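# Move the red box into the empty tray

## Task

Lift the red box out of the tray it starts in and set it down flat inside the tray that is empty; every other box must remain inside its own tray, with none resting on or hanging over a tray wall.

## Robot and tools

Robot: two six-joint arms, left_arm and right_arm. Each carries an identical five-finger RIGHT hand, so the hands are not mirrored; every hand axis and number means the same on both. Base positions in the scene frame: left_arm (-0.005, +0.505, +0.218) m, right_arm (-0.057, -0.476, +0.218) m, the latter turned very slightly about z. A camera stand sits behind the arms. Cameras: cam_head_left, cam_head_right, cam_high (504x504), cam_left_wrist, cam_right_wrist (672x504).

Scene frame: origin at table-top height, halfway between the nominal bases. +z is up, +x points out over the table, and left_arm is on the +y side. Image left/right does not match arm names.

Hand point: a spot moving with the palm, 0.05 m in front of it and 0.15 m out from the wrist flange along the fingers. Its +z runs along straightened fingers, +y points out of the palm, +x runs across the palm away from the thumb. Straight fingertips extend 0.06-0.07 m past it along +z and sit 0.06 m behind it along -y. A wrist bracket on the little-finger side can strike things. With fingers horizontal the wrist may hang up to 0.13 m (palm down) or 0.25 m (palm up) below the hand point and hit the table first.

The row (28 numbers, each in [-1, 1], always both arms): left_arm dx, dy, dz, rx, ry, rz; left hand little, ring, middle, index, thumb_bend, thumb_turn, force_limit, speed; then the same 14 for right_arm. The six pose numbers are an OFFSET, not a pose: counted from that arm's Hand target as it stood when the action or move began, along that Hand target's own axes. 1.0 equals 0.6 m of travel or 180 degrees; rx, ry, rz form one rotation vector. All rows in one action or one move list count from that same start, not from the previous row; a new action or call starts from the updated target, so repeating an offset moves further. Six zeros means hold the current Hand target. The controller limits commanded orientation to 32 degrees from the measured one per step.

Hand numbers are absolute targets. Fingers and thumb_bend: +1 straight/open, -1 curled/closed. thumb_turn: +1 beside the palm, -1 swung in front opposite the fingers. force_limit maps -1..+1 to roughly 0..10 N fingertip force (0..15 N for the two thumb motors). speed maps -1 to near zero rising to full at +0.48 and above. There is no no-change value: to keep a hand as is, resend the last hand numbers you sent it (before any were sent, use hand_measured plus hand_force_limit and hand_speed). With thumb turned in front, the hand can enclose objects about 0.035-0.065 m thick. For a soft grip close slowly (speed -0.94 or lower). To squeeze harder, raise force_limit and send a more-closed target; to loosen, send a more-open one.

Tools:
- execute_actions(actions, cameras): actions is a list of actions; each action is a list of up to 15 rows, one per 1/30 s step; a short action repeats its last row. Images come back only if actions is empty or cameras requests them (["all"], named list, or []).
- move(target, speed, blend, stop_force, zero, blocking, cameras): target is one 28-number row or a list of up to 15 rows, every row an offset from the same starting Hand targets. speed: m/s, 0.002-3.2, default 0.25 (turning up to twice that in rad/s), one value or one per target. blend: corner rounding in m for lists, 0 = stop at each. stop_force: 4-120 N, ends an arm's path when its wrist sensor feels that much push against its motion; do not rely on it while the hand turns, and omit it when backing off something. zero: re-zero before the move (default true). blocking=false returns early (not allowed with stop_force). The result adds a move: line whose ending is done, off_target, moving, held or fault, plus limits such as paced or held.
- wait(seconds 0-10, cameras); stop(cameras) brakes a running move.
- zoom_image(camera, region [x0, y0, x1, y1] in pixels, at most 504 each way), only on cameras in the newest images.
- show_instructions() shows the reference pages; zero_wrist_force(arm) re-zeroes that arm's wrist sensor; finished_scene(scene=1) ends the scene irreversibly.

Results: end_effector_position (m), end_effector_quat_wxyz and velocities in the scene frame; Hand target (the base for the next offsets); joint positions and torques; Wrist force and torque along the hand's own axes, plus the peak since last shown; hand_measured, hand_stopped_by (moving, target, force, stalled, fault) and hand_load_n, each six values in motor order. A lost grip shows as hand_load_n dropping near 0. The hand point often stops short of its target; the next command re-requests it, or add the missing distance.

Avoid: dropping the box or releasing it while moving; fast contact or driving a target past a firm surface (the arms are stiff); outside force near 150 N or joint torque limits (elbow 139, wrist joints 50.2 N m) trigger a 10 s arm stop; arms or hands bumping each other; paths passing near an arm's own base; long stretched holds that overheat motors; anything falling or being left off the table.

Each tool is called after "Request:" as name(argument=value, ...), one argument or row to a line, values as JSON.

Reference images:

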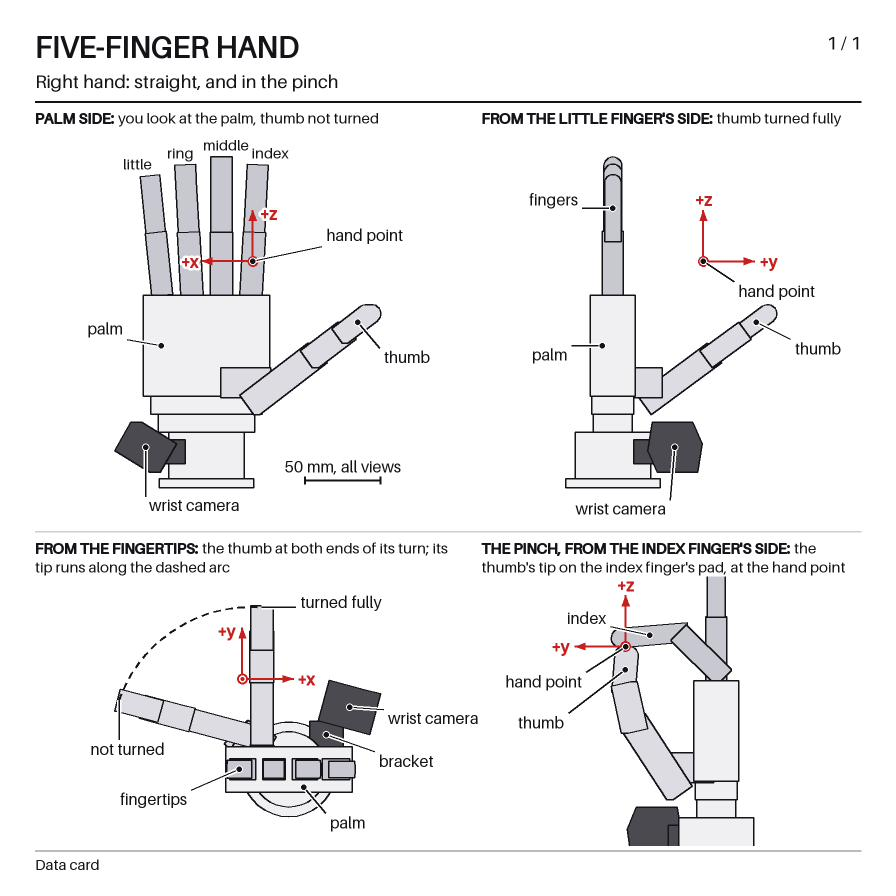

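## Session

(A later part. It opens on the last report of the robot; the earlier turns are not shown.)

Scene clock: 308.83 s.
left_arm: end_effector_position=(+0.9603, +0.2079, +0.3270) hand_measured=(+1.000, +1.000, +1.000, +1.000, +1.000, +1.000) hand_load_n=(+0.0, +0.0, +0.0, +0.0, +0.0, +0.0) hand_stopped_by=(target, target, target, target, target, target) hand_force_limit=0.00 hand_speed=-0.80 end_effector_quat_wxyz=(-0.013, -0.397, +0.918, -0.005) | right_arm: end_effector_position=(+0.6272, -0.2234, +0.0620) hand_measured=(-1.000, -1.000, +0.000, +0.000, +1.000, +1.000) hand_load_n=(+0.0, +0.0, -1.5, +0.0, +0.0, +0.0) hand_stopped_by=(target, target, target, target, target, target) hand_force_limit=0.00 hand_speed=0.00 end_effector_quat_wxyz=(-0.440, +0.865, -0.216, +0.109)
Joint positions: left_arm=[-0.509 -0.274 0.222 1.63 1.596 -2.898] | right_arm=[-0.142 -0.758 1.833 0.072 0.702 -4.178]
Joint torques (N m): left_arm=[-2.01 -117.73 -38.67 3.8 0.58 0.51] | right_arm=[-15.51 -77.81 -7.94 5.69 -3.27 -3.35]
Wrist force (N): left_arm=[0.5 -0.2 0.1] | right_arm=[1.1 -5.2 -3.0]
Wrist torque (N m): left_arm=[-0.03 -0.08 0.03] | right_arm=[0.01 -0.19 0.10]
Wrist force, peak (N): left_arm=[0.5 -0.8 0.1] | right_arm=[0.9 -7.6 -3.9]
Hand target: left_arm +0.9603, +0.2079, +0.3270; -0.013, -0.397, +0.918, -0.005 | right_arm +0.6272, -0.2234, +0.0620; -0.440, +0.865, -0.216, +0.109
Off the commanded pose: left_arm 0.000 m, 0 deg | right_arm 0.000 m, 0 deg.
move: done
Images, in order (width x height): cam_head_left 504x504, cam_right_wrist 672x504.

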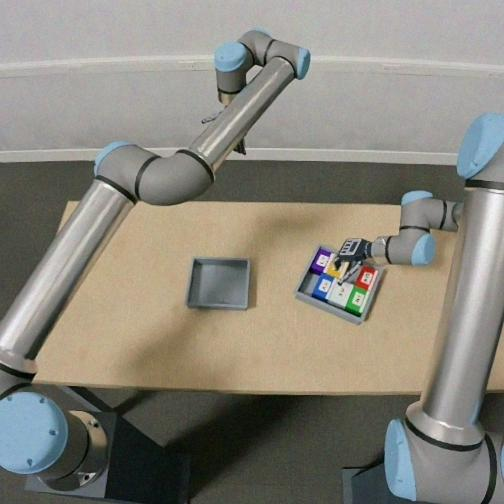

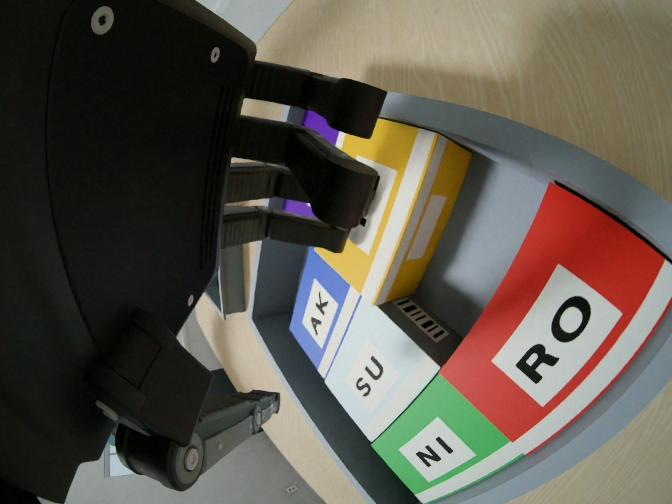

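Request:
move(
  target=[
    [0,0,0,0,0,0,1,1,1,1,1,1,0,-0.8,0,-0.0405,-0.0295,0,0,0,-1,-1,0,0,1,1,0,0],
    [0,0,0,0,0,0,1,1,1,1,1,1,0,-0.8,0,0.0735,-0.186,0,0,0,-1,-1,0,0,1,1,0,0],
    [0,0,0,0,0,0,1,1,1,1,1,1,0,-0.8,0,0.108,-0.161,0,0,0,-1,-1,0,0,1,1,0,0],
  ],
  speed=[0.1,0.15,0.05],
  blend=[0.01,0.01,0],
)

Request:
move(
  target=[0,0,0,0,0,0,1,1,1,1,1,1,0,-0.8,0,0.0203,0.0148,0,0,0,-1,-1,0,0,1,1,0,0],
  speed=0.01,
  stop_force=7,
  cameras=["cam_head_left","cam_right_wrist"],
)

Request:
zoom_image(
  camera="cam_head_left",
  region=[280, 220, 430, 345],
)

Scene clock: 329.00 s.
left_arm: end_effector_position=(+0.9603, +0.2079, +0.3270) hand_measured=(+1.000, +1.000, +1.000, +1.000, +1.000, +1.000) hand_load_n=(+0.0, +0.0, +0.0, +0.0, +0.0, +0.0) hand_stopped_by=(target, target, target, target, target, target) hand_force_limit=0.00 hand_speed=-0.80 end_effector_quat_wxyz=(-0.013, -0.397, +0.918, -0.005) | right_arm: end_effector_position=(+0.5727, -0.3261, +0.0663) hand_measured=(-1.000, -1.000, +0.000, +0.000, +1.000, +1.000) hand_load_n=(+0.0, +0.0, +0.0, +0.0, +0.0, +0.0) hand_stopped_by=(target, target, target, target, target, target) hand_force_limit=0.00 hand_speed=0.00 end_effector_quat_wxyz=(-0.440, +0.865, -0.216, +0.109)
Joint positions: left_arm=[-0.509 -0.274 0.222 1.63 1.596 -2.898] | right_arm=[-0.338 -0.762 1.937 0.209 0.642 -4.48]
Joint torques (N m): left_arm=[-1.23 -117.67 -38.68 3.55 0.54 0.48] | right_arm=[-2.67 -86.69 -12.42 6.79 0.89 -3.43]
Wrist force (N): left_arm=[-0.2 -0.1 0.2] | right_arm=[1.6 -0.8 0.4]
Wrist torque (N m): left_arm=[-0.03 0.03 -0.01] | right_arm=[-0.10 -0.20 0.04]
Wrist force, peak (N): left_arm=[0.4 0.0 0.8] | right_arm=[0.7 -6.1 -3.0]
Hand target: left_arm +0.9603, +0.2079, +0.3270; -0.013, -0.397, +0.918, -0.005 | right_arm +0.5726, -0.3261, +0.0665; -0.440, +0.865, -0.216, +0.109
Off the commanded pose: left_arm 0.000 m, 0 deg | right_arm 0.000 m, 0 deg.
move: done

Scene clock: 330.50 s.
left_arm: end_effector_position=(+0.9603, +0.2079, +0.3270) hand_measured=(+1.000, +1.000, +1.000, +1.000, +1.000, +1.000) hand_load_n=(+0.0, +0.0, +0.0, +0.0, +0.0, +0.0) hand_stopped_by=(target, target, target, target, target, target) hand_force_limit=0.00 hand_speed=-0.80 end_effector_quat_wxyz=(-0.013, -0.397, +0.918, -0.005) | right_arm: end_effector_position=(+0.5726, -0.3260, +0.0622) hand_measured=(-1.000, -1.000, +0.000, +0.000, +1.000, +1.000) hand_load_n=(+0.5, +0.0, -1.0, +0.0, +0.0, -0.5) hand_stopped_by=(target, target, target, target, target, target) hand_force_limit=0.00 hand_speed=0.00 end_effector_quat_wxyz=(-0.440, +0.865, -0.216, +0.109)
Joint positions: left_arm=[-0.509 -0.274 0.222 1.63 1.596 -2.898] | right_arm=[-0.338 -0.755 1.936 0.204 0.642 -4.48]
Joint torques (N m): left_arm=[-1.59 -117.47 -38.71 3.78 0.39 0.54] | right_arm=[-3.79 -83.17 -3.9 5.92 1.06 -2.99]
Wrist force (N): left_arm=[0.1 0.0 0.3] | right_arm=[1.1 -7.5 -3.6]
Wrist torque (N m): left_arm=[-0.03 -0.02 0.01] | right_arm=[0.08 -0.14 -0.08]
Wrist force, peak (N): left_arm=[0.7 -0.4 0.7] | right_arm=[1.1 -13.7 -6.9]
Hand target: left_arm +0.9603, +0.2079, +0.3270; -0.013, -0.397, +0.918, -0.005 | right_arm +0.5726, -0.3260, +0.0622; -0.440, +0.865, -0.216, +0.109 (not the last commanded pose)
Off the commanded pose: left_arm 0.000 m, 0 deg | right_arm 0.011 m, 0 deg.
move: contact (right_arm)
Images, in order (width x height): cam_head_left 504x504, cam_right_wrist 672x504.

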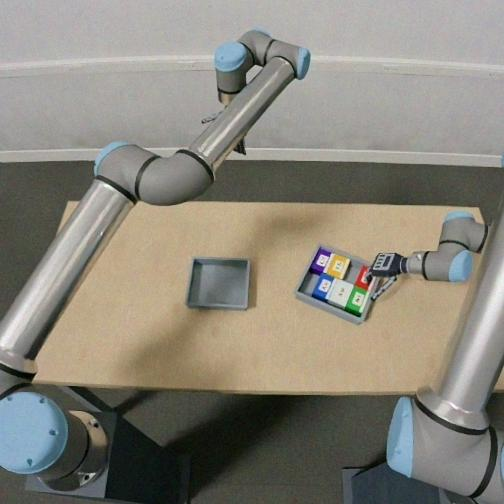

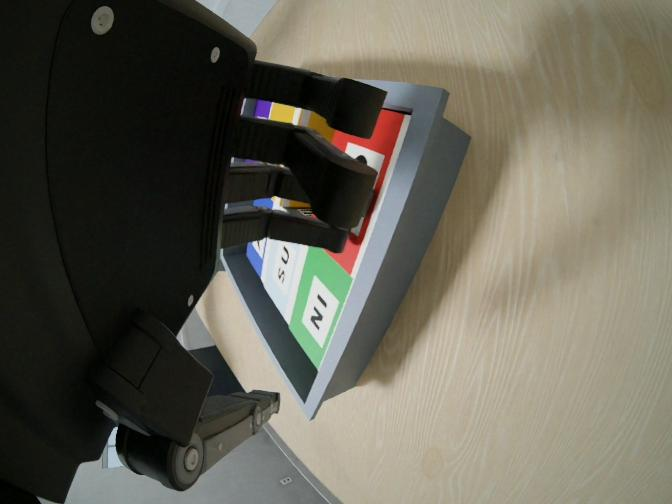

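Scaled by 3.360 from the camera's 504x504 image, which has a finer 720x720 frame.

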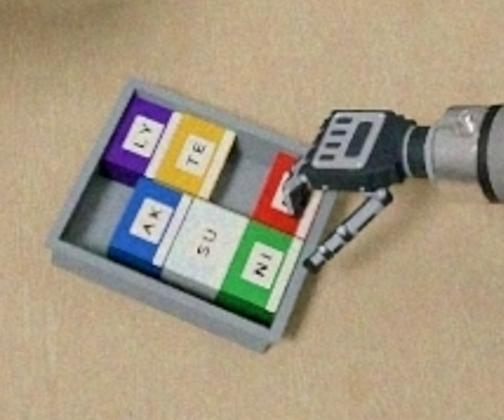

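Request:
move(
  target=[
    [0,0,0,0,0,0,1,1,1,1,1,1,0,-0.8,0,-0.0266,0.0365,0,0,0,-1,-1,0,0,1,1,0,0],
    [0,0,0,0,0,0,1,1,1,1,1,1,0,-0.8,0,-0.1143,-0.0273,0,0,0,-1,-1,0,0,1,1,0,0],
  ],
  speed=[0.05,0.1],
  cameras=["cam_head_left","cam_right_wrist","cam_high"],
)

Request:
zoom_image(
  camera="cam_head_left",
  region=[280, 220, 430, 345],
)

Scene clock: 339.27 s.
left_arm: end_effector_position=(+0.9603, +0.2079, +0.3270) hand_measured=(+1.000, +1.000, +1.000, +1.000, +1.000, +1.000) hand_load_n=(+0.0, +0.0, +0.0, +0.0, +0.0, +0.0) hand_stopped_by=(target, target, target, target, target, target) hand_force_limit=0.00 hand_speed=-0.80 end_effector_quat_wxyz=(-0.013, -0.397, +0.918, -0.005) | right_arm: end_effector_position=(+0.5853, -0.3021, +0.1273) hand_measured=(-1.000, -1.000, +0.000, +0.000, +1.000, +1.000) hand_load_n=(+0.0, +0.0, +0.5, +0.0, +0.0, +0.0) hand_stopped_by=(target, target, target, target, target, target) hand_force_limit=0.00 hand_speed=0.00 end_effector_quat_wxyz=(-0.440, +0.865, -0.216, +0.109)
Joint positions: left_arm=[-0.509 -0.274 0.222 1.63 1.596 -2.898] | right_arm=[-0.29 -0.861 1.929 0.254 0.653 -4.401]
Joint torques (N m): left_arm=[-0.38 -117.92 -38.56 3.9 0.38 0.33] | right_arm=[-13.73 -54.05 -17.28 -0.36 -4.26 -3.08]
Wrist force (N): left_arm=[0.0 0.0 0.5] | right_arm=[1.4 -1.3 0.3]
Wrist torque (N m): left_arm=[-0.03 -0.02 0.00] | right_arm=[-0.16 -0.17 0.22]
Wrist force, peak (N): left_arm=[-0.1 -0.2 0.9] | right_arm=[1.0 -8.1 -3.5]
Hand target: left_arm +0.9603, +0.2079, +0.3270; -0.013, -0.397, +0.918, -0.005 | right_arm +0.5854, -0.3021, +0.1272; -0.440, +0.865, -0.216, +0.109
Off the commanded pose: left_arm 0.000 m, 0 deg | right_arm 0.000 m, 0 deg.
move: done
Images, in order (width x height): cam_head_left 504x504, cam_high 504x504, cam_right_wrist 672x504.

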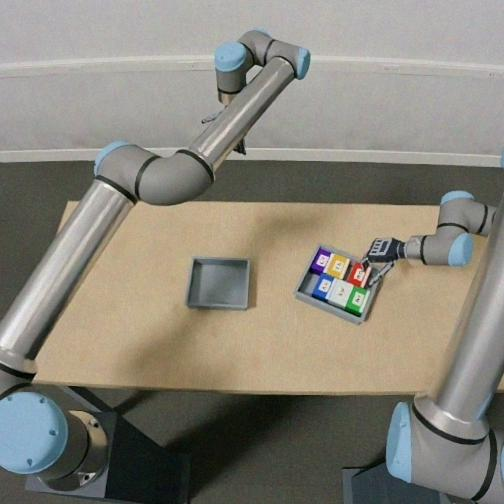

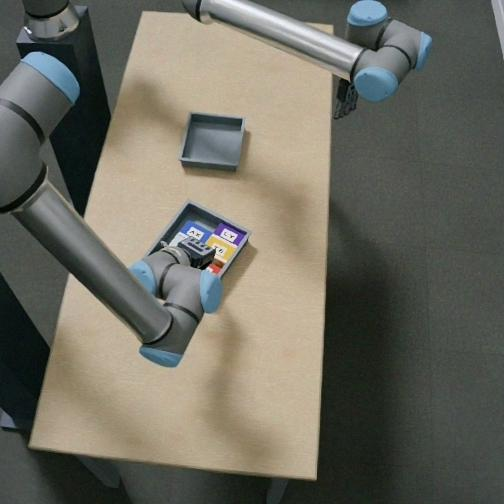

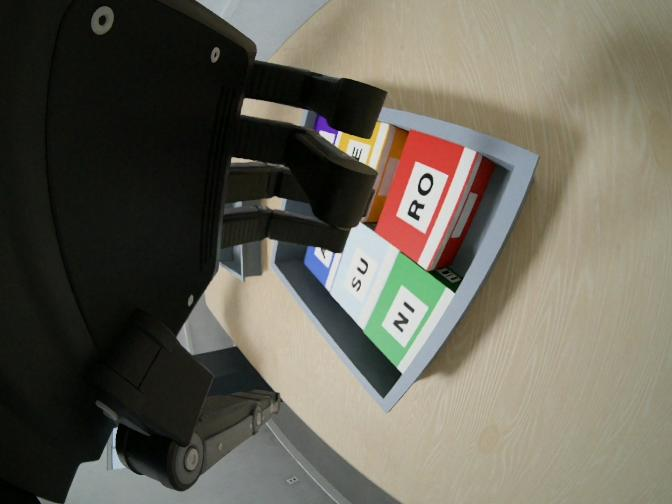

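Scaled by 3.360 from the camera's 504x504 image, which has a finer 720x720 frame.

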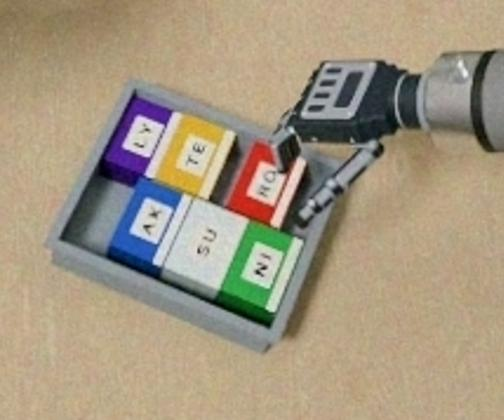

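Request:
zoom_image(
  camera="cam_head_left",
  region=[325, 240, 395, 310],
)

Request:
zoom_image(
  camera="cam_right_wrist",
  region=[320, 90, 560, 330],
)

Scaled by 7.200 from the camera's 504x504 image, which has a finer 720x720 frame.

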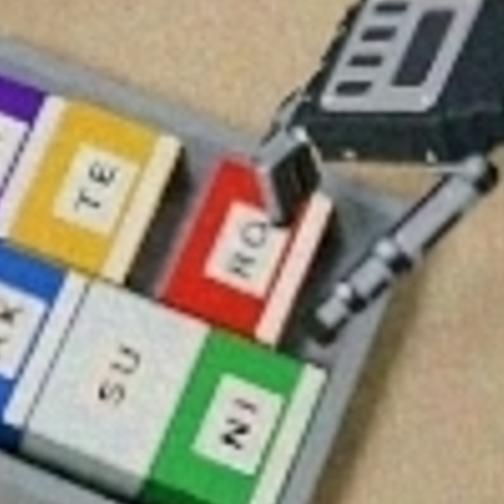

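Scaled by 2.100 from the camera's 672x504 image, which has a finer 960x720 frame.

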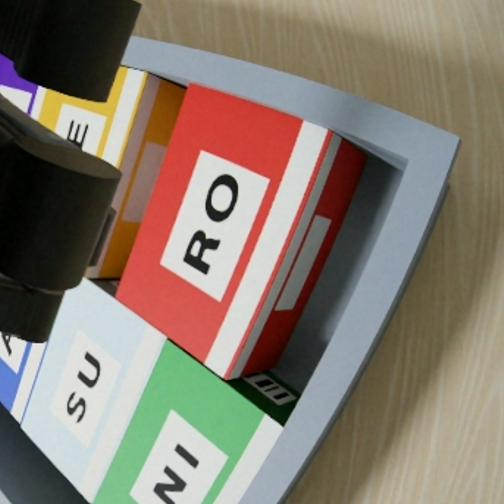

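Request:
move(
  target=[0,0,0,0,0,0,1,1,1,1,1,1,0,-0.8,0.0083,0.0301,0.0778,0,0,0,-1,-1,0.2,0.2,1,-1,0,0],
  speed=0.05,
  cameras=["cam_head_left","cam_head_right","cam_right_wrist","cam_high"],
)

Request:
zoom_image(
  camera="cam_head_left",
  region=[325, 240, 395, 310],
)

Request:
zoom_image(
  camera="cam_right_wrist",
  region=[220, 50, 640, 430],
)

Request:
zoom_image(
  camera="cam_head_right",
  region=[325, 240, 395, 310],
)

Scene clock: 375.37 s.
left_arm: end_effector_position=(+0.9603, +0.2079, +0.3270) hand_measured=(+1.000, +1.000, +1.000, +1.000, +1.000, +1.000) hand_load_n=(+0.5, +0.0, +0.0, +0.0, -0.5, +0.0) hand_stopped_by=(target, target, target, target, target, target) hand_force_limit=0.00 hand_speed=-0.80 end_effector_quat_wxyz=(-0.013, -0.397, +0.918, -0.005) | right_arm: end_effector_position=(+0.6026, -0.2804, +0.0851) hand_measured=(-1.000, -1.000, +0.200, +0.200, +1.000, -1.000) hand_load_n=(+0.0, +0.0, +0.0, +0.0, +0.0, +0.0) hand_stopped_by=(target, target, target, target, target, target) hand_force_limit=0.00 hand_speed=0.00 end_effector_quat_wxyz=(-0.440, +0.865, -0.216, +0.109)
Joint positions: left_arm=[-0.509 -0.274 0.222 1.63 1.596 -2.898] | right_arm=[-0.245 -0.793 1.889 0.17 0.665 -4.331]
Joint torques (N m): left_arm=[-2.09 -117.09 -38.74 3.8 0.3 0.44] | right_arm=[-14.59 -87.42 -7.9 6.42 -2.06 -3.18]
Wrist force (N): left_arm=[0.1 -0.2 -0.1] | right_arm=[2.0 -1.3 0.2]
Wrist torque (N m): left_arm=[-0.02 -0.02 0.01] | right_arm=[-0.17 -0.26 0.12]
Wrist force, peak (N): left_arm=[0.1 -0.6 0.8] | right_arm=[1.9 -1.2 0.7]
Hand target: left_arm +0.9603, +0.2079, +0.3270; -0.013, -0.397, +0.918, -0.005 | right_arm +0.6025, -0.2805, +0.0852; -0.440, +0.865, -0.216, +0.109
Off the commanded pose: left_arm 0.000 m, 0 deg | right_arm 0.000 m, 0 deg.
move: done
Images, in order (width x height): cam_head_left 504x504, cam_head_right 504x504, cam_high 504x504, cam_right_wrist 672x504.

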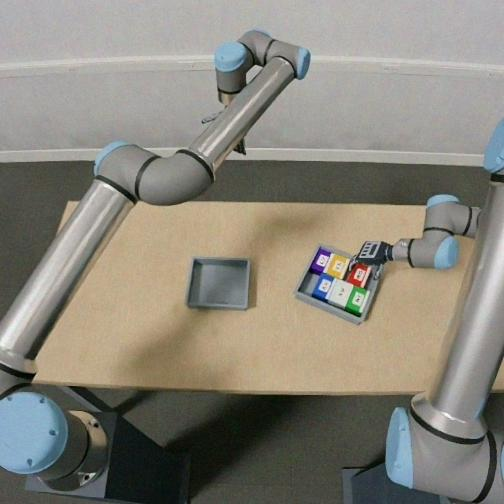

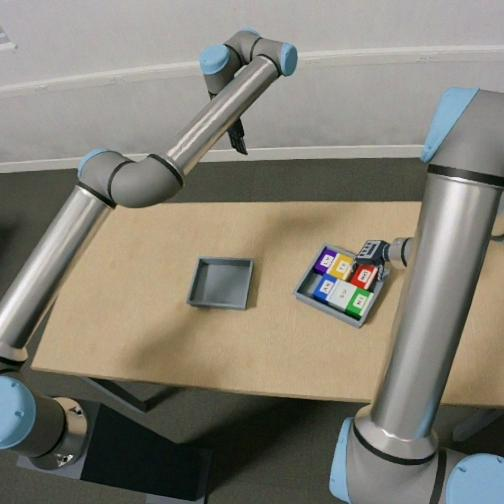

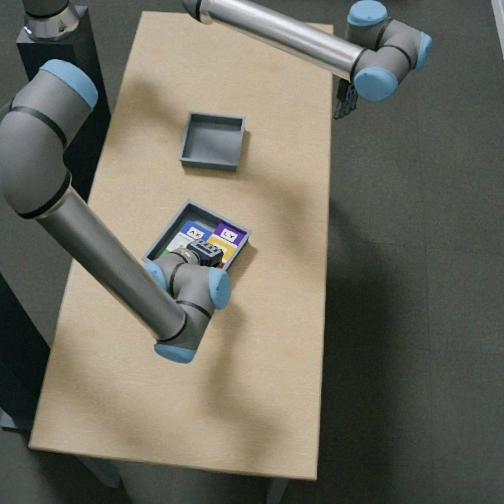

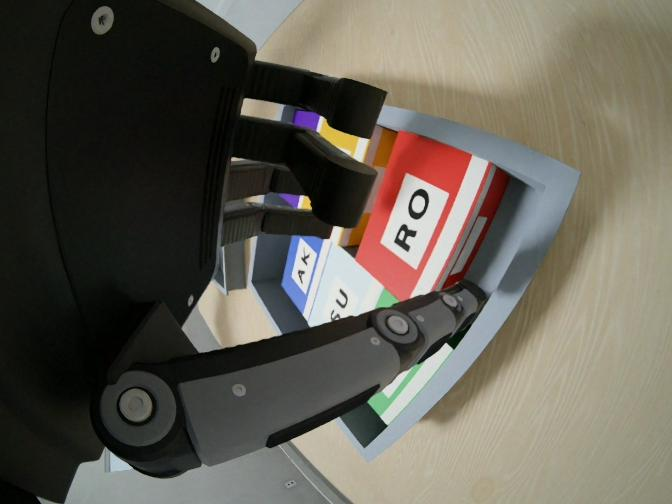

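Scaled by 7.200 from the camera's 504x504 image, which has a finer 720x720 frame.

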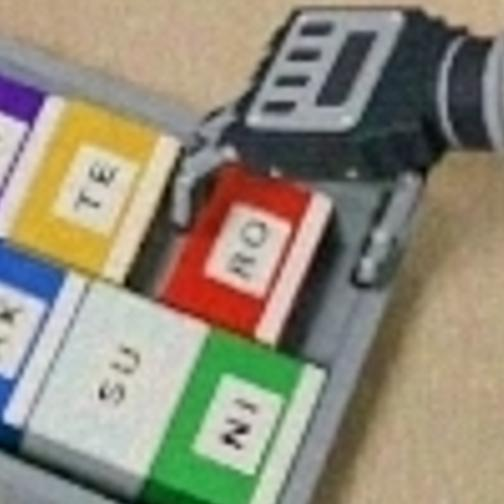

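Scaled by 1.200 from the camera's 672x504 image, which has a finer 960x720 frame.

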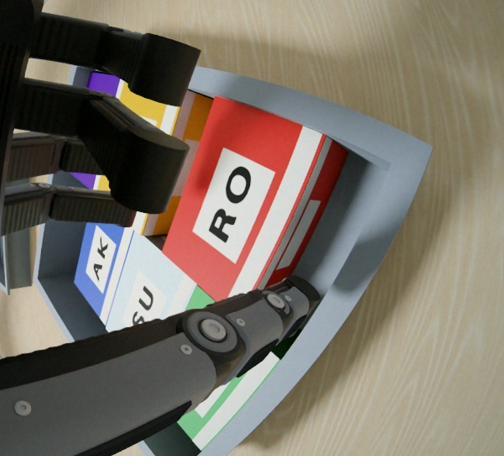

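Scaled by 7.200 from the camera's 504x504 image, which has a finer 720x720 frame.

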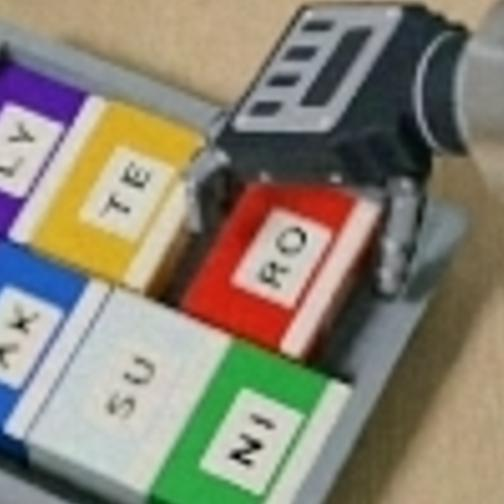

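Request:
move(
  target=[0,0,0,0,0,0,1,1,1,1,1,1,0,-0.8,0,0,0,0,0,0,-1,-1,0.2,0.2,0.75,-1,0,0],
  speed=0.05,
  cameras=["cam_head_left","cam_head_right","cam_right_wrist"],
)

Request:
zoom_image(
  camera="cam_head_left",
  region=[325, 240, 395, 310],
)

Request:
zoom_image(
  camera="cam_right_wrist",
  region=[340, 90, 600, 350],
)

Scene clock: 423.33 s.
left_arm: end_effector_position=(+0.9603, +0.2079, +0.3270) hand_measured=(+1.000, +1.000, +1.000, +1.000, +1.000, +1.000) hand_load_n=(+0.0, +0.0, +0.0, +0.0, +0.0, +0.0) hand_stopped_by=(target, target, target, target, target, target) hand_force_limit=0.00 hand_speed=-0.80 end_effector_quat_wxyz=(-0.013, -0.397, +0.918, -0.005) | right_arm: end_effector_position=(+0.6025, -0.2805, +0.0852) hand_measured=(-1.000, -1.000, +0.200, +0.200, +0.750, -1.000) hand_load_n=(+0.0, +0.0, +0.0, +0.0, +0.0, +0.0) hand_stopped_by=(target, target, target, target, target, target) hand_force_limit=0.00 hand_speed=0.00 end_effector_quat_wxyz=(-0.440, +0.865, -0.216, +0.109)
Joint positions: left_arm=[-0.509 -0.274 0.222 1.63 1.596 -2.898] | right_arm=[-0.245 -0.793 1.889 0.17 0.665 -4.331]
Joint torques (N m): left_arm=[-1.64 -116.97 -38.31 3.65 0.3 0.37] | right_arm=[-14.96 -87.37 -7.71 6.54 -3.93 -3.21]
Wrist force (N): left_arm=[0.2 -0.1 0.4] | right_arm=[2.1 -0.5 -0.1]
Wrist torque (N m): left_arm=[-0.04 -0.05 0.02] | right_arm=[-0.04 -0.27 0.17]
Wrist force, peak (N): left_arm=[0.3 0.4 1.0] | right_arm=[2.1 -1.3 0.1]
Hand target: left_arm +0.9603, +0.2079, +0.3270; -0.013, -0.397, +0.918, -0.005 | right_arm +0.6025, -0.2805, +0.0852; -0.440, +0.865, -0.216, +0.109
Off the commanded pose: left_arm 0.000 m, 0 deg | right_arm 0.000 m, 0 deg.
move: done
Images, in order (width x height): cam_head_left 504x504, cam_head_right 504x504, cam_right_wrist 672x504.

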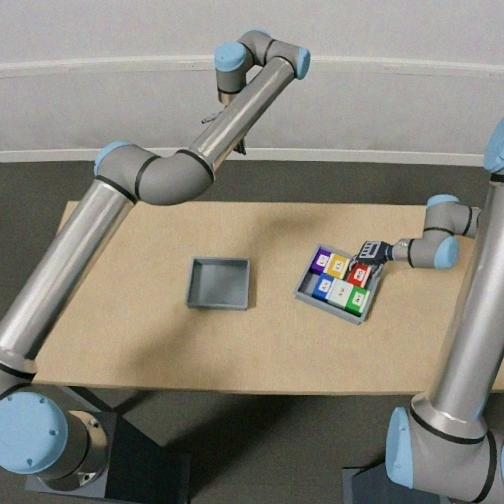

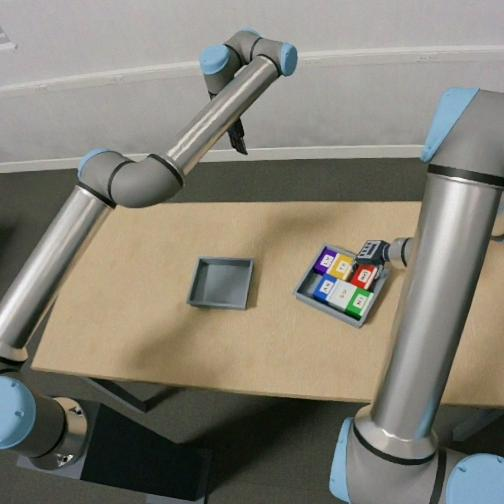

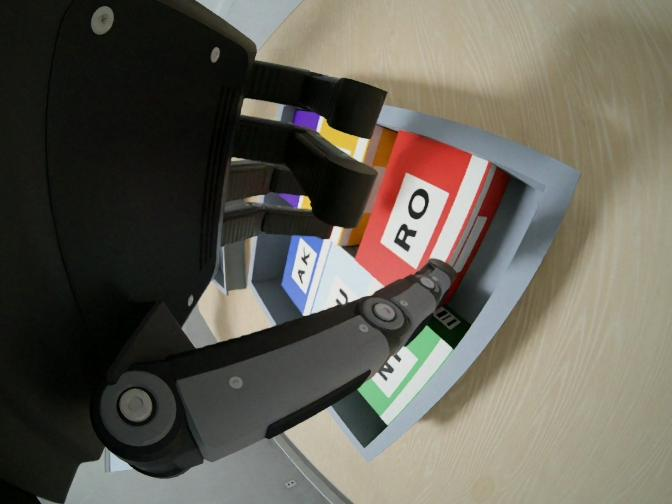

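Scaled by 7.200 from the camera's 504x504 image, which has a finer 720x720 frame.

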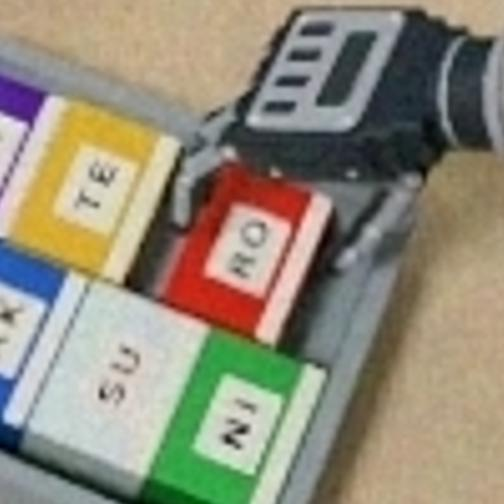

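Scaled by 1.938 from the camera's 672x504 image, which has a finer 960x720 frame.

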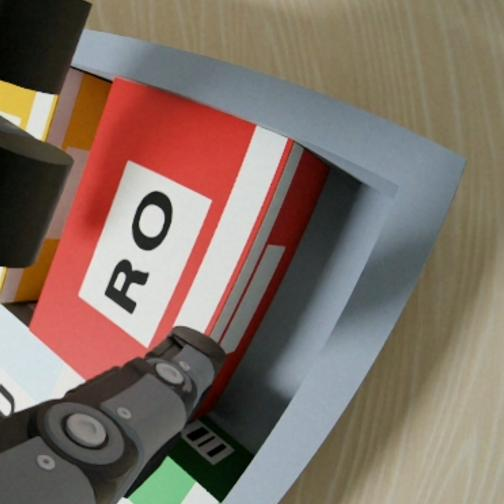

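Request:
move(
  target=[0,0,0,0,0,0,1,1,1,1,1,1,0,-0.8,0,0.057,0.0457,0,0,0,-1,-1,0.15,0.15,0.75,-1,0,0],
  speed=0.03,
  stop_force=6,
  cameras=["cam_head_left","cam_head_right","cam_right_wrist"],
)

Request:
zoom_image(
  camera="cam_head_left",
  region=[325, 240, 395, 310],
)

Request:
zoom_image(
  camera="cam_right_wrist",
  region=[340, 90, 600, 350],
)

Scene clock: 447.17 s.
left_arm: end_effector_position=(+0.9603, +0.2079, +0.3270) hand_measured=(+1.000, +1.000, +1.000, +1.000, +1.000, +1.000) hand_load_n=(+0.0, +0.0, +0.5, +0.0, +0.0, +0.0) hand_stopped_by=(target, target, target, target, target, target) hand_force_limit=0.00 hand_speed=-0.80 end_effector_quat_wxyz=(-0.013, -0.397, +0.918, -0.005) | right_arm: end_effector_position=(+0.6029, -0.2796, +0.0638) hand_measured=(-1.000, -1.000, +0.150, +0.150, +0.750, -1.000) hand_load_n=(+0.0, +0.0, +0.0, +0.0, +0.0, +0.0) hand_stopped_by=(target, target, target, target, target, target) hand_force_limit=0.00 hand_speed=0.00 end_effector_quat_wxyz=(-0.440, +0.865, -0.216, +0.109)
Joint positions: left_arm=[-0.509 -0.274 0.222 1.63 1.596 -2.898] | right_arm=[-0.243 -0.76 1.883 0.141 0.665 -4.328]
Joint torques (N m): left_arm=[-0.88 -117.27 -37.76 3.98 0.18 0.44] | right_arm=[-11.14 -74.52 -4.73 6.03 2.41 -3.14]
Wrist force (N): left_arm=[0.0 -0.1 0.5] | right_arm=[1.6 -6.7 -6.2]
Wrist torque (N m): left_arm=[-0.05 -0.01 0.00] | right_arm=[0.21 0.00 -0.08]
Wrist force, peak (N): left_arm=[0.2 -0.4 1.0] | right_arm=[0.3 -26.7 -16.3]
Hand target: left_arm +0.9603, +0.2079, +0.3270; -0.013, -0.397, +0.918, -0.005 | right_arm +0.6029, -0.2796, +0.0638; -0.440, +0.865, -0.216, +0.109 (not the last commanded pose)
Off the commanded pose: left_arm 0.000 m, 0 deg | right_arm 0.022 m, 0 deg.
move: contact (right_arm)
Images, in order (width x height): cam_head_left 504x504, cam_head_right 504x504, cam_right_wrist 672x504.

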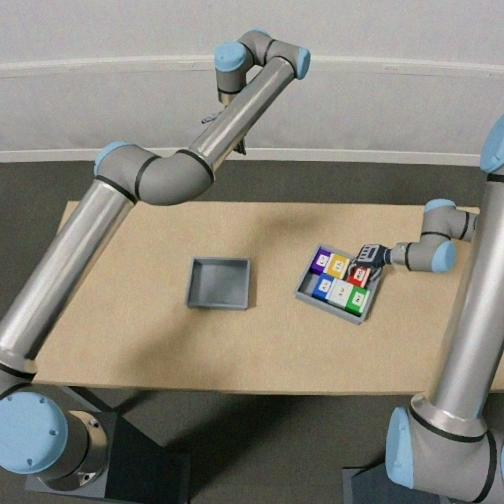

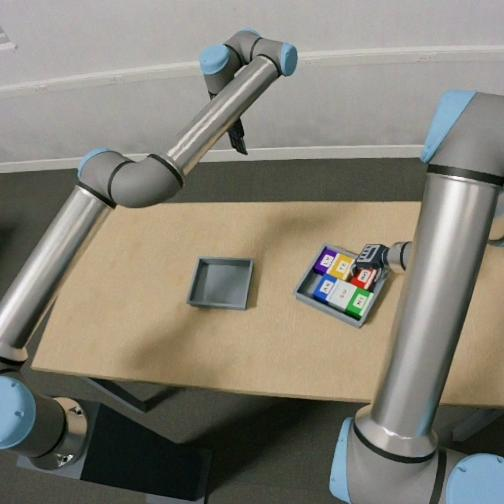

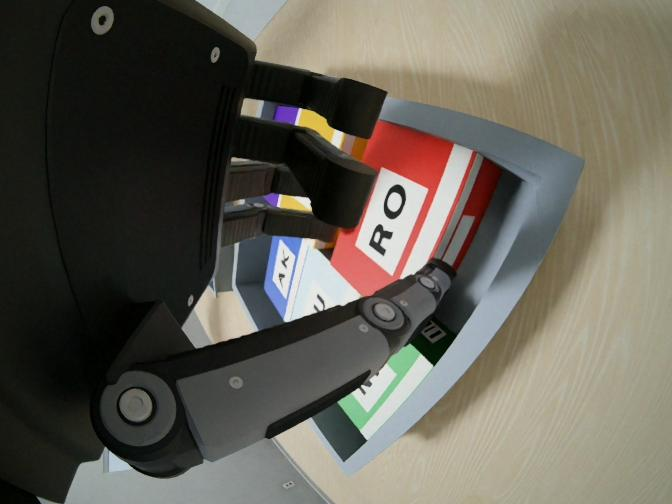

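Scaled by 7.200 from the camera's 504x504 image, which has a finer 720x720 frame.

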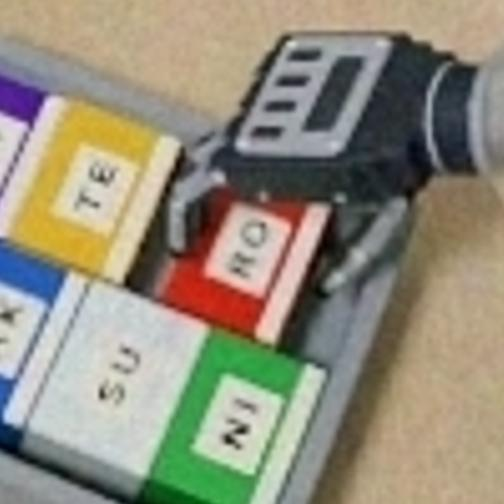

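Scaled by 1.938 from the camera's 672x504 image, which has a finer 960x720 frame.

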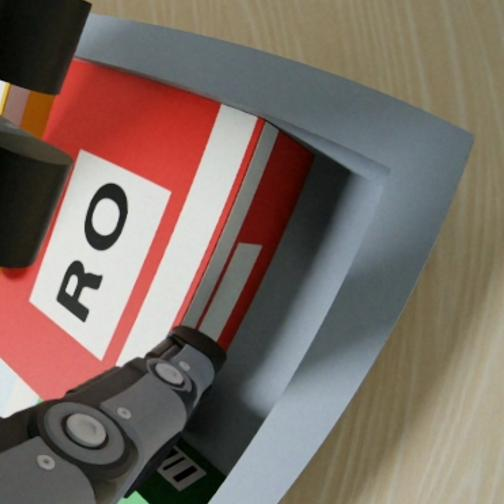

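Request:
zoom_image(
  camera="cam_head_left",
  region=[340, 255, 380, 295],
)

Request:
zoom_image(
  camera="cam_head_right",
  region=[340, 250, 390, 300],
)

Request:
zoom_image(
  camera="cam_right_wrist",
  region=[210, 50, 410, 260],
)

Scaled by 12.600 from the camera's 504x504 image, which has a finer 720x720 frame.

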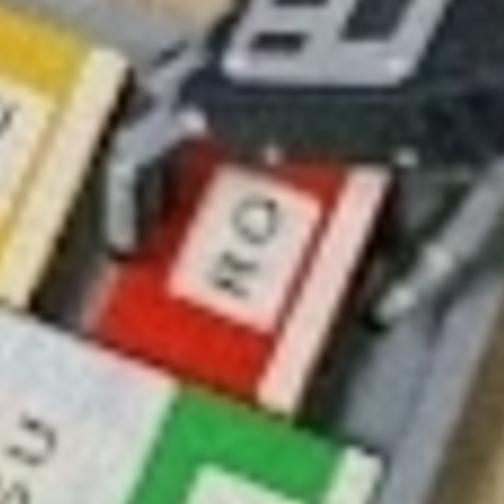

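Scaled by 10.080 from the camera's 504x504 image, which has a finer 720x720 frame.

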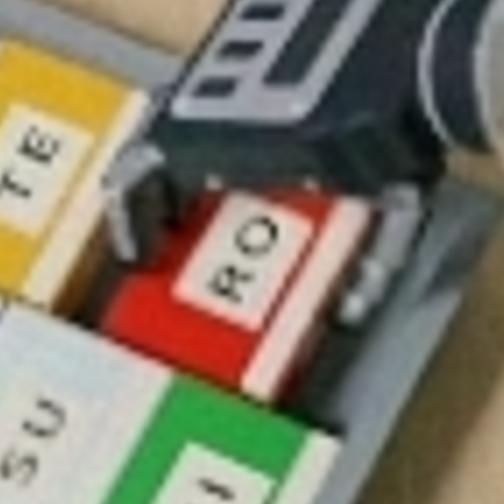

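Scaled by 2.400 from the camera's 672x504 image, which has a finer 960x720 frame.

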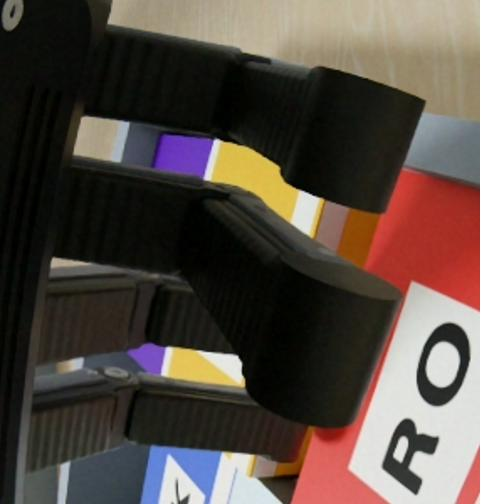

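Request:
move(
  target=[0,0,0,0,0,0,1,1,1,1,1,1,0,-0.8,0,-0.0108,-0.0079,0,0,0,-1,-1,0.2,0.2,0.75,-1,0,0],
  speed=0.03,
)

Request:
move(
  target=[0,0,0,0,0,0,1,1,1,1,1,1,0,-0.8,0,0.0409,0.0298,0,0,0,-1,-1,0.2,0.2,0.75,-1,0,0],
  speed=0.012,
  stop_force=5,
  cameras=["cam_head_left","cam_head_right","cam_right_wrist"],
)

Request:
zoom_image(
  camera="cam_head_left",
  region=[340, 255, 380, 295],
)

Request:
zoom_image(
  camera="cam_right_wrist",
  region=[210, 50, 550, 350],
)

Scene clock: 522.40 s.
left_arm: end_effector_position=(+0.9603, +0.2079, +0.3270) hand_measured=(+1.000, +1.000, +1.000, +1.000, +1.000, +1.000) hand_load_n=(+0.0, +0.0, +0.0, +0.0, +0.0, +0.0) hand_stopped_by=(target, target, target, target, target, target) hand_force_limit=0.00 hand_speed=-0.80 end_effector_quat_wxyz=(-0.013, -0.397, +0.918, -0.005) | right_arm: end_effector_position=(+0.6029, -0.2797, +0.0720) hand_measured=(-1.000, -1.000, +0.200, +0.200, +0.750, -1.000) hand_load_n=(+0.0, +0.0, +0.0, +0.0, +0.0, +0.0) hand_stopped_by=(target, target, target, target, target, target) hand_force_limit=0.00 hand_speed=0.00 end_effector_quat_wxyz=(-0.440, +0.865, -0.216, +0.109)
Joint positions: left_arm=[-0.509 -0.274 0.222 1.63 1.596 -2.898] | right_arm=[-0.243 -0.773 1.885 0.152 0.665 -4.328]
Joint torques (N m): left_arm=[-1.49 -116.87 -37.89 3.81 0.28 0.29] | right_arm=[-14.32 -64.12 -9.13 2.69 -2.82 -3.24]
Wrist force (N): left_arm=[-0.3 0.1 -0.1] | right_arm=[1.3 -1.1 -1.6]
Wrist torque (N m): left_arm=[0.03 0.06 0.00] | right_arm=[-0.02 -0.10 0.03]
Wrist force, peak (N): left_arm=[-0.3 0.1 0.9] | right_arm=[1.9 -7.0 -6.3]
Hand target: left_arm +0.9603, +0.2079, +0.3270; -0.013, -0.397, +0.918, -0.005 | right_arm +0.6029, -0.2796, +0.0718; -0.440, +0.865, -0.216, +0.109
Off the commanded pose: left_arm 0.000 m, 0 deg | right_arm 0.000 m, 0 deg.
move: done

Scene clock: 524.17 s.
left_arm: end_effector_position=(+0.9603, +0.2079, +0.3270) hand_measured=(+1.000, +1.000, +1.000, +1.000, +1.000, +1.000) hand_load_n=(+0.0, +0.0, +0.0, +0.0, -0.5, +0.0) hand_stopped_by=(target, target, target, target, target, target) hand_force_limit=0.00 hand_speed=-0.80 end_effector_quat_wxyz=(-0.013, -0.397, +0.918, -0.005) | right_arm: end_effector_position=(+0.6029, -0.2796, +0.0634) hand_measured=(-1.000, -1.000, +0.200, +0.200, +0.750, -1.000) hand_load_n=(+0.0, +0.0, +0.0, +0.0, +0.0, +0.0) hand_stopped_by=(target, target, target, target, target, target) hand_force_limit=0.00 hand_speed=0.00 end_effector_quat_wxyz=(-0.440, +0.865, -0.216, +0.109)
Joint positions: left_arm=[-0.509 -0.274 0.222 1.63 1.596 -2.898] | right_arm=[-0.243 -0.759 1.883 0.141 0.665 -4.328]
Joint torques (N m): left_arm=[-1.06 -116.18 -37.52 3.75 0.05 0.46] | right_arm=[-13.2 -84.88 -5.39 6.05 1.43 -2.57]
Wrist force (N): left_arm=[0.1 0.2 -0.1] | right_arm=[0.5 -5.9 -5.2]
Wrist torque (N m): left_arm=[0.03 -0.02 0.02] | right_arm=[0.19 0.03 -0.09]
Wrist force, peak (N): left_arm=[0.3 -0.3 0.7] | right_arm=[1.0 -9.9 -7.2]
Hand target: left_arm +0.9603, +0.2079, +0.3270; -0.013, -0.397, +0.918, -0.005 | right_arm +0.6029, -0.2797, +0.0634; -0.440, +0.865, -0.216, +0.109 (not the last commanded pose)
Off the commanded pose: left_arm 0.000 m, 0 deg | right_arm 0.022 m, 0 deg.
move: contact (right_arm)
Images, in order (width x height): cam_head_left 504x504, cam_head_right 504x504, cam_right_wrist 672x504.

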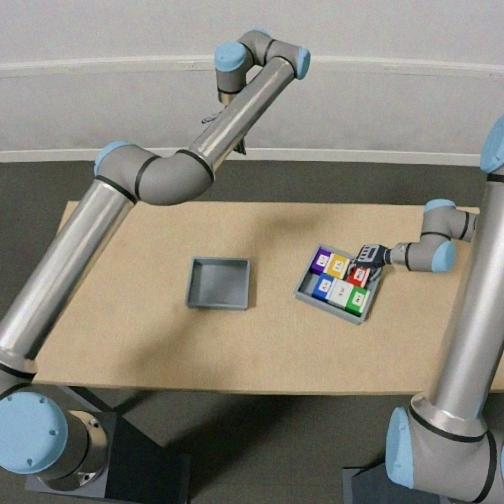

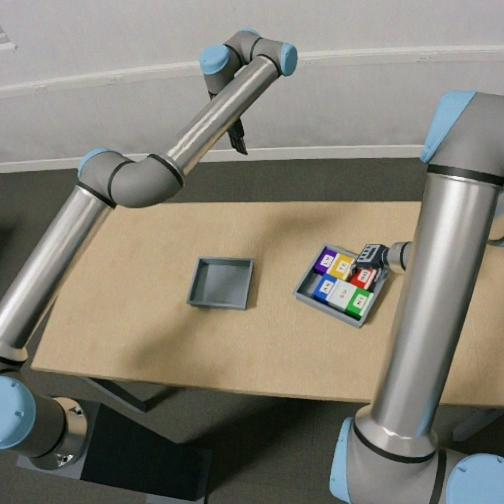

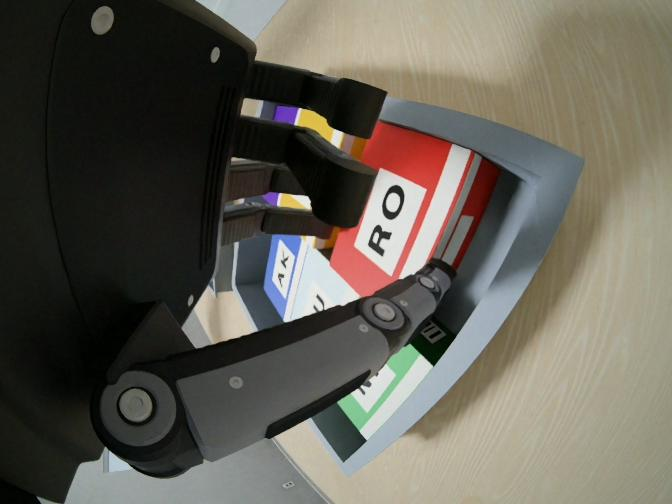

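Scaled by 12.600 from the camera's 504x504 image, which has a finer 720x720 frame.

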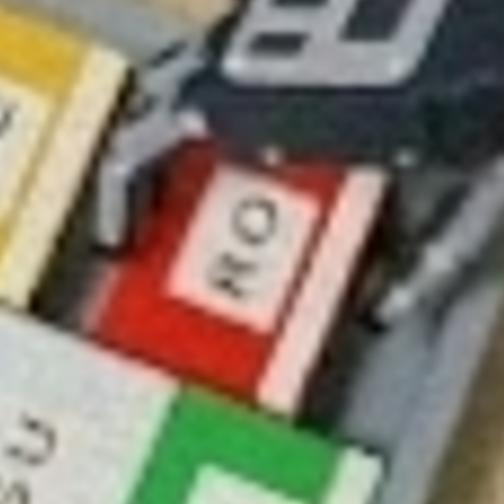

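Scaled by 1.482 from the camera's 672x504 image, which has a finer 960x720 frame.

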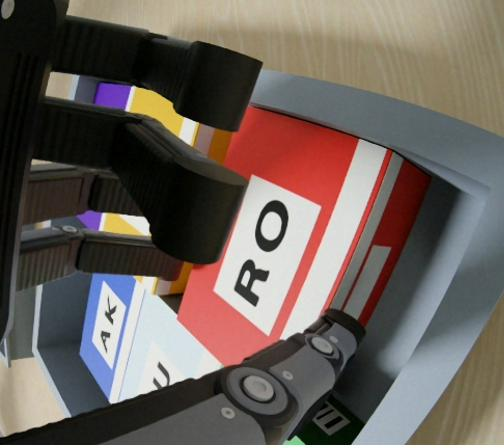

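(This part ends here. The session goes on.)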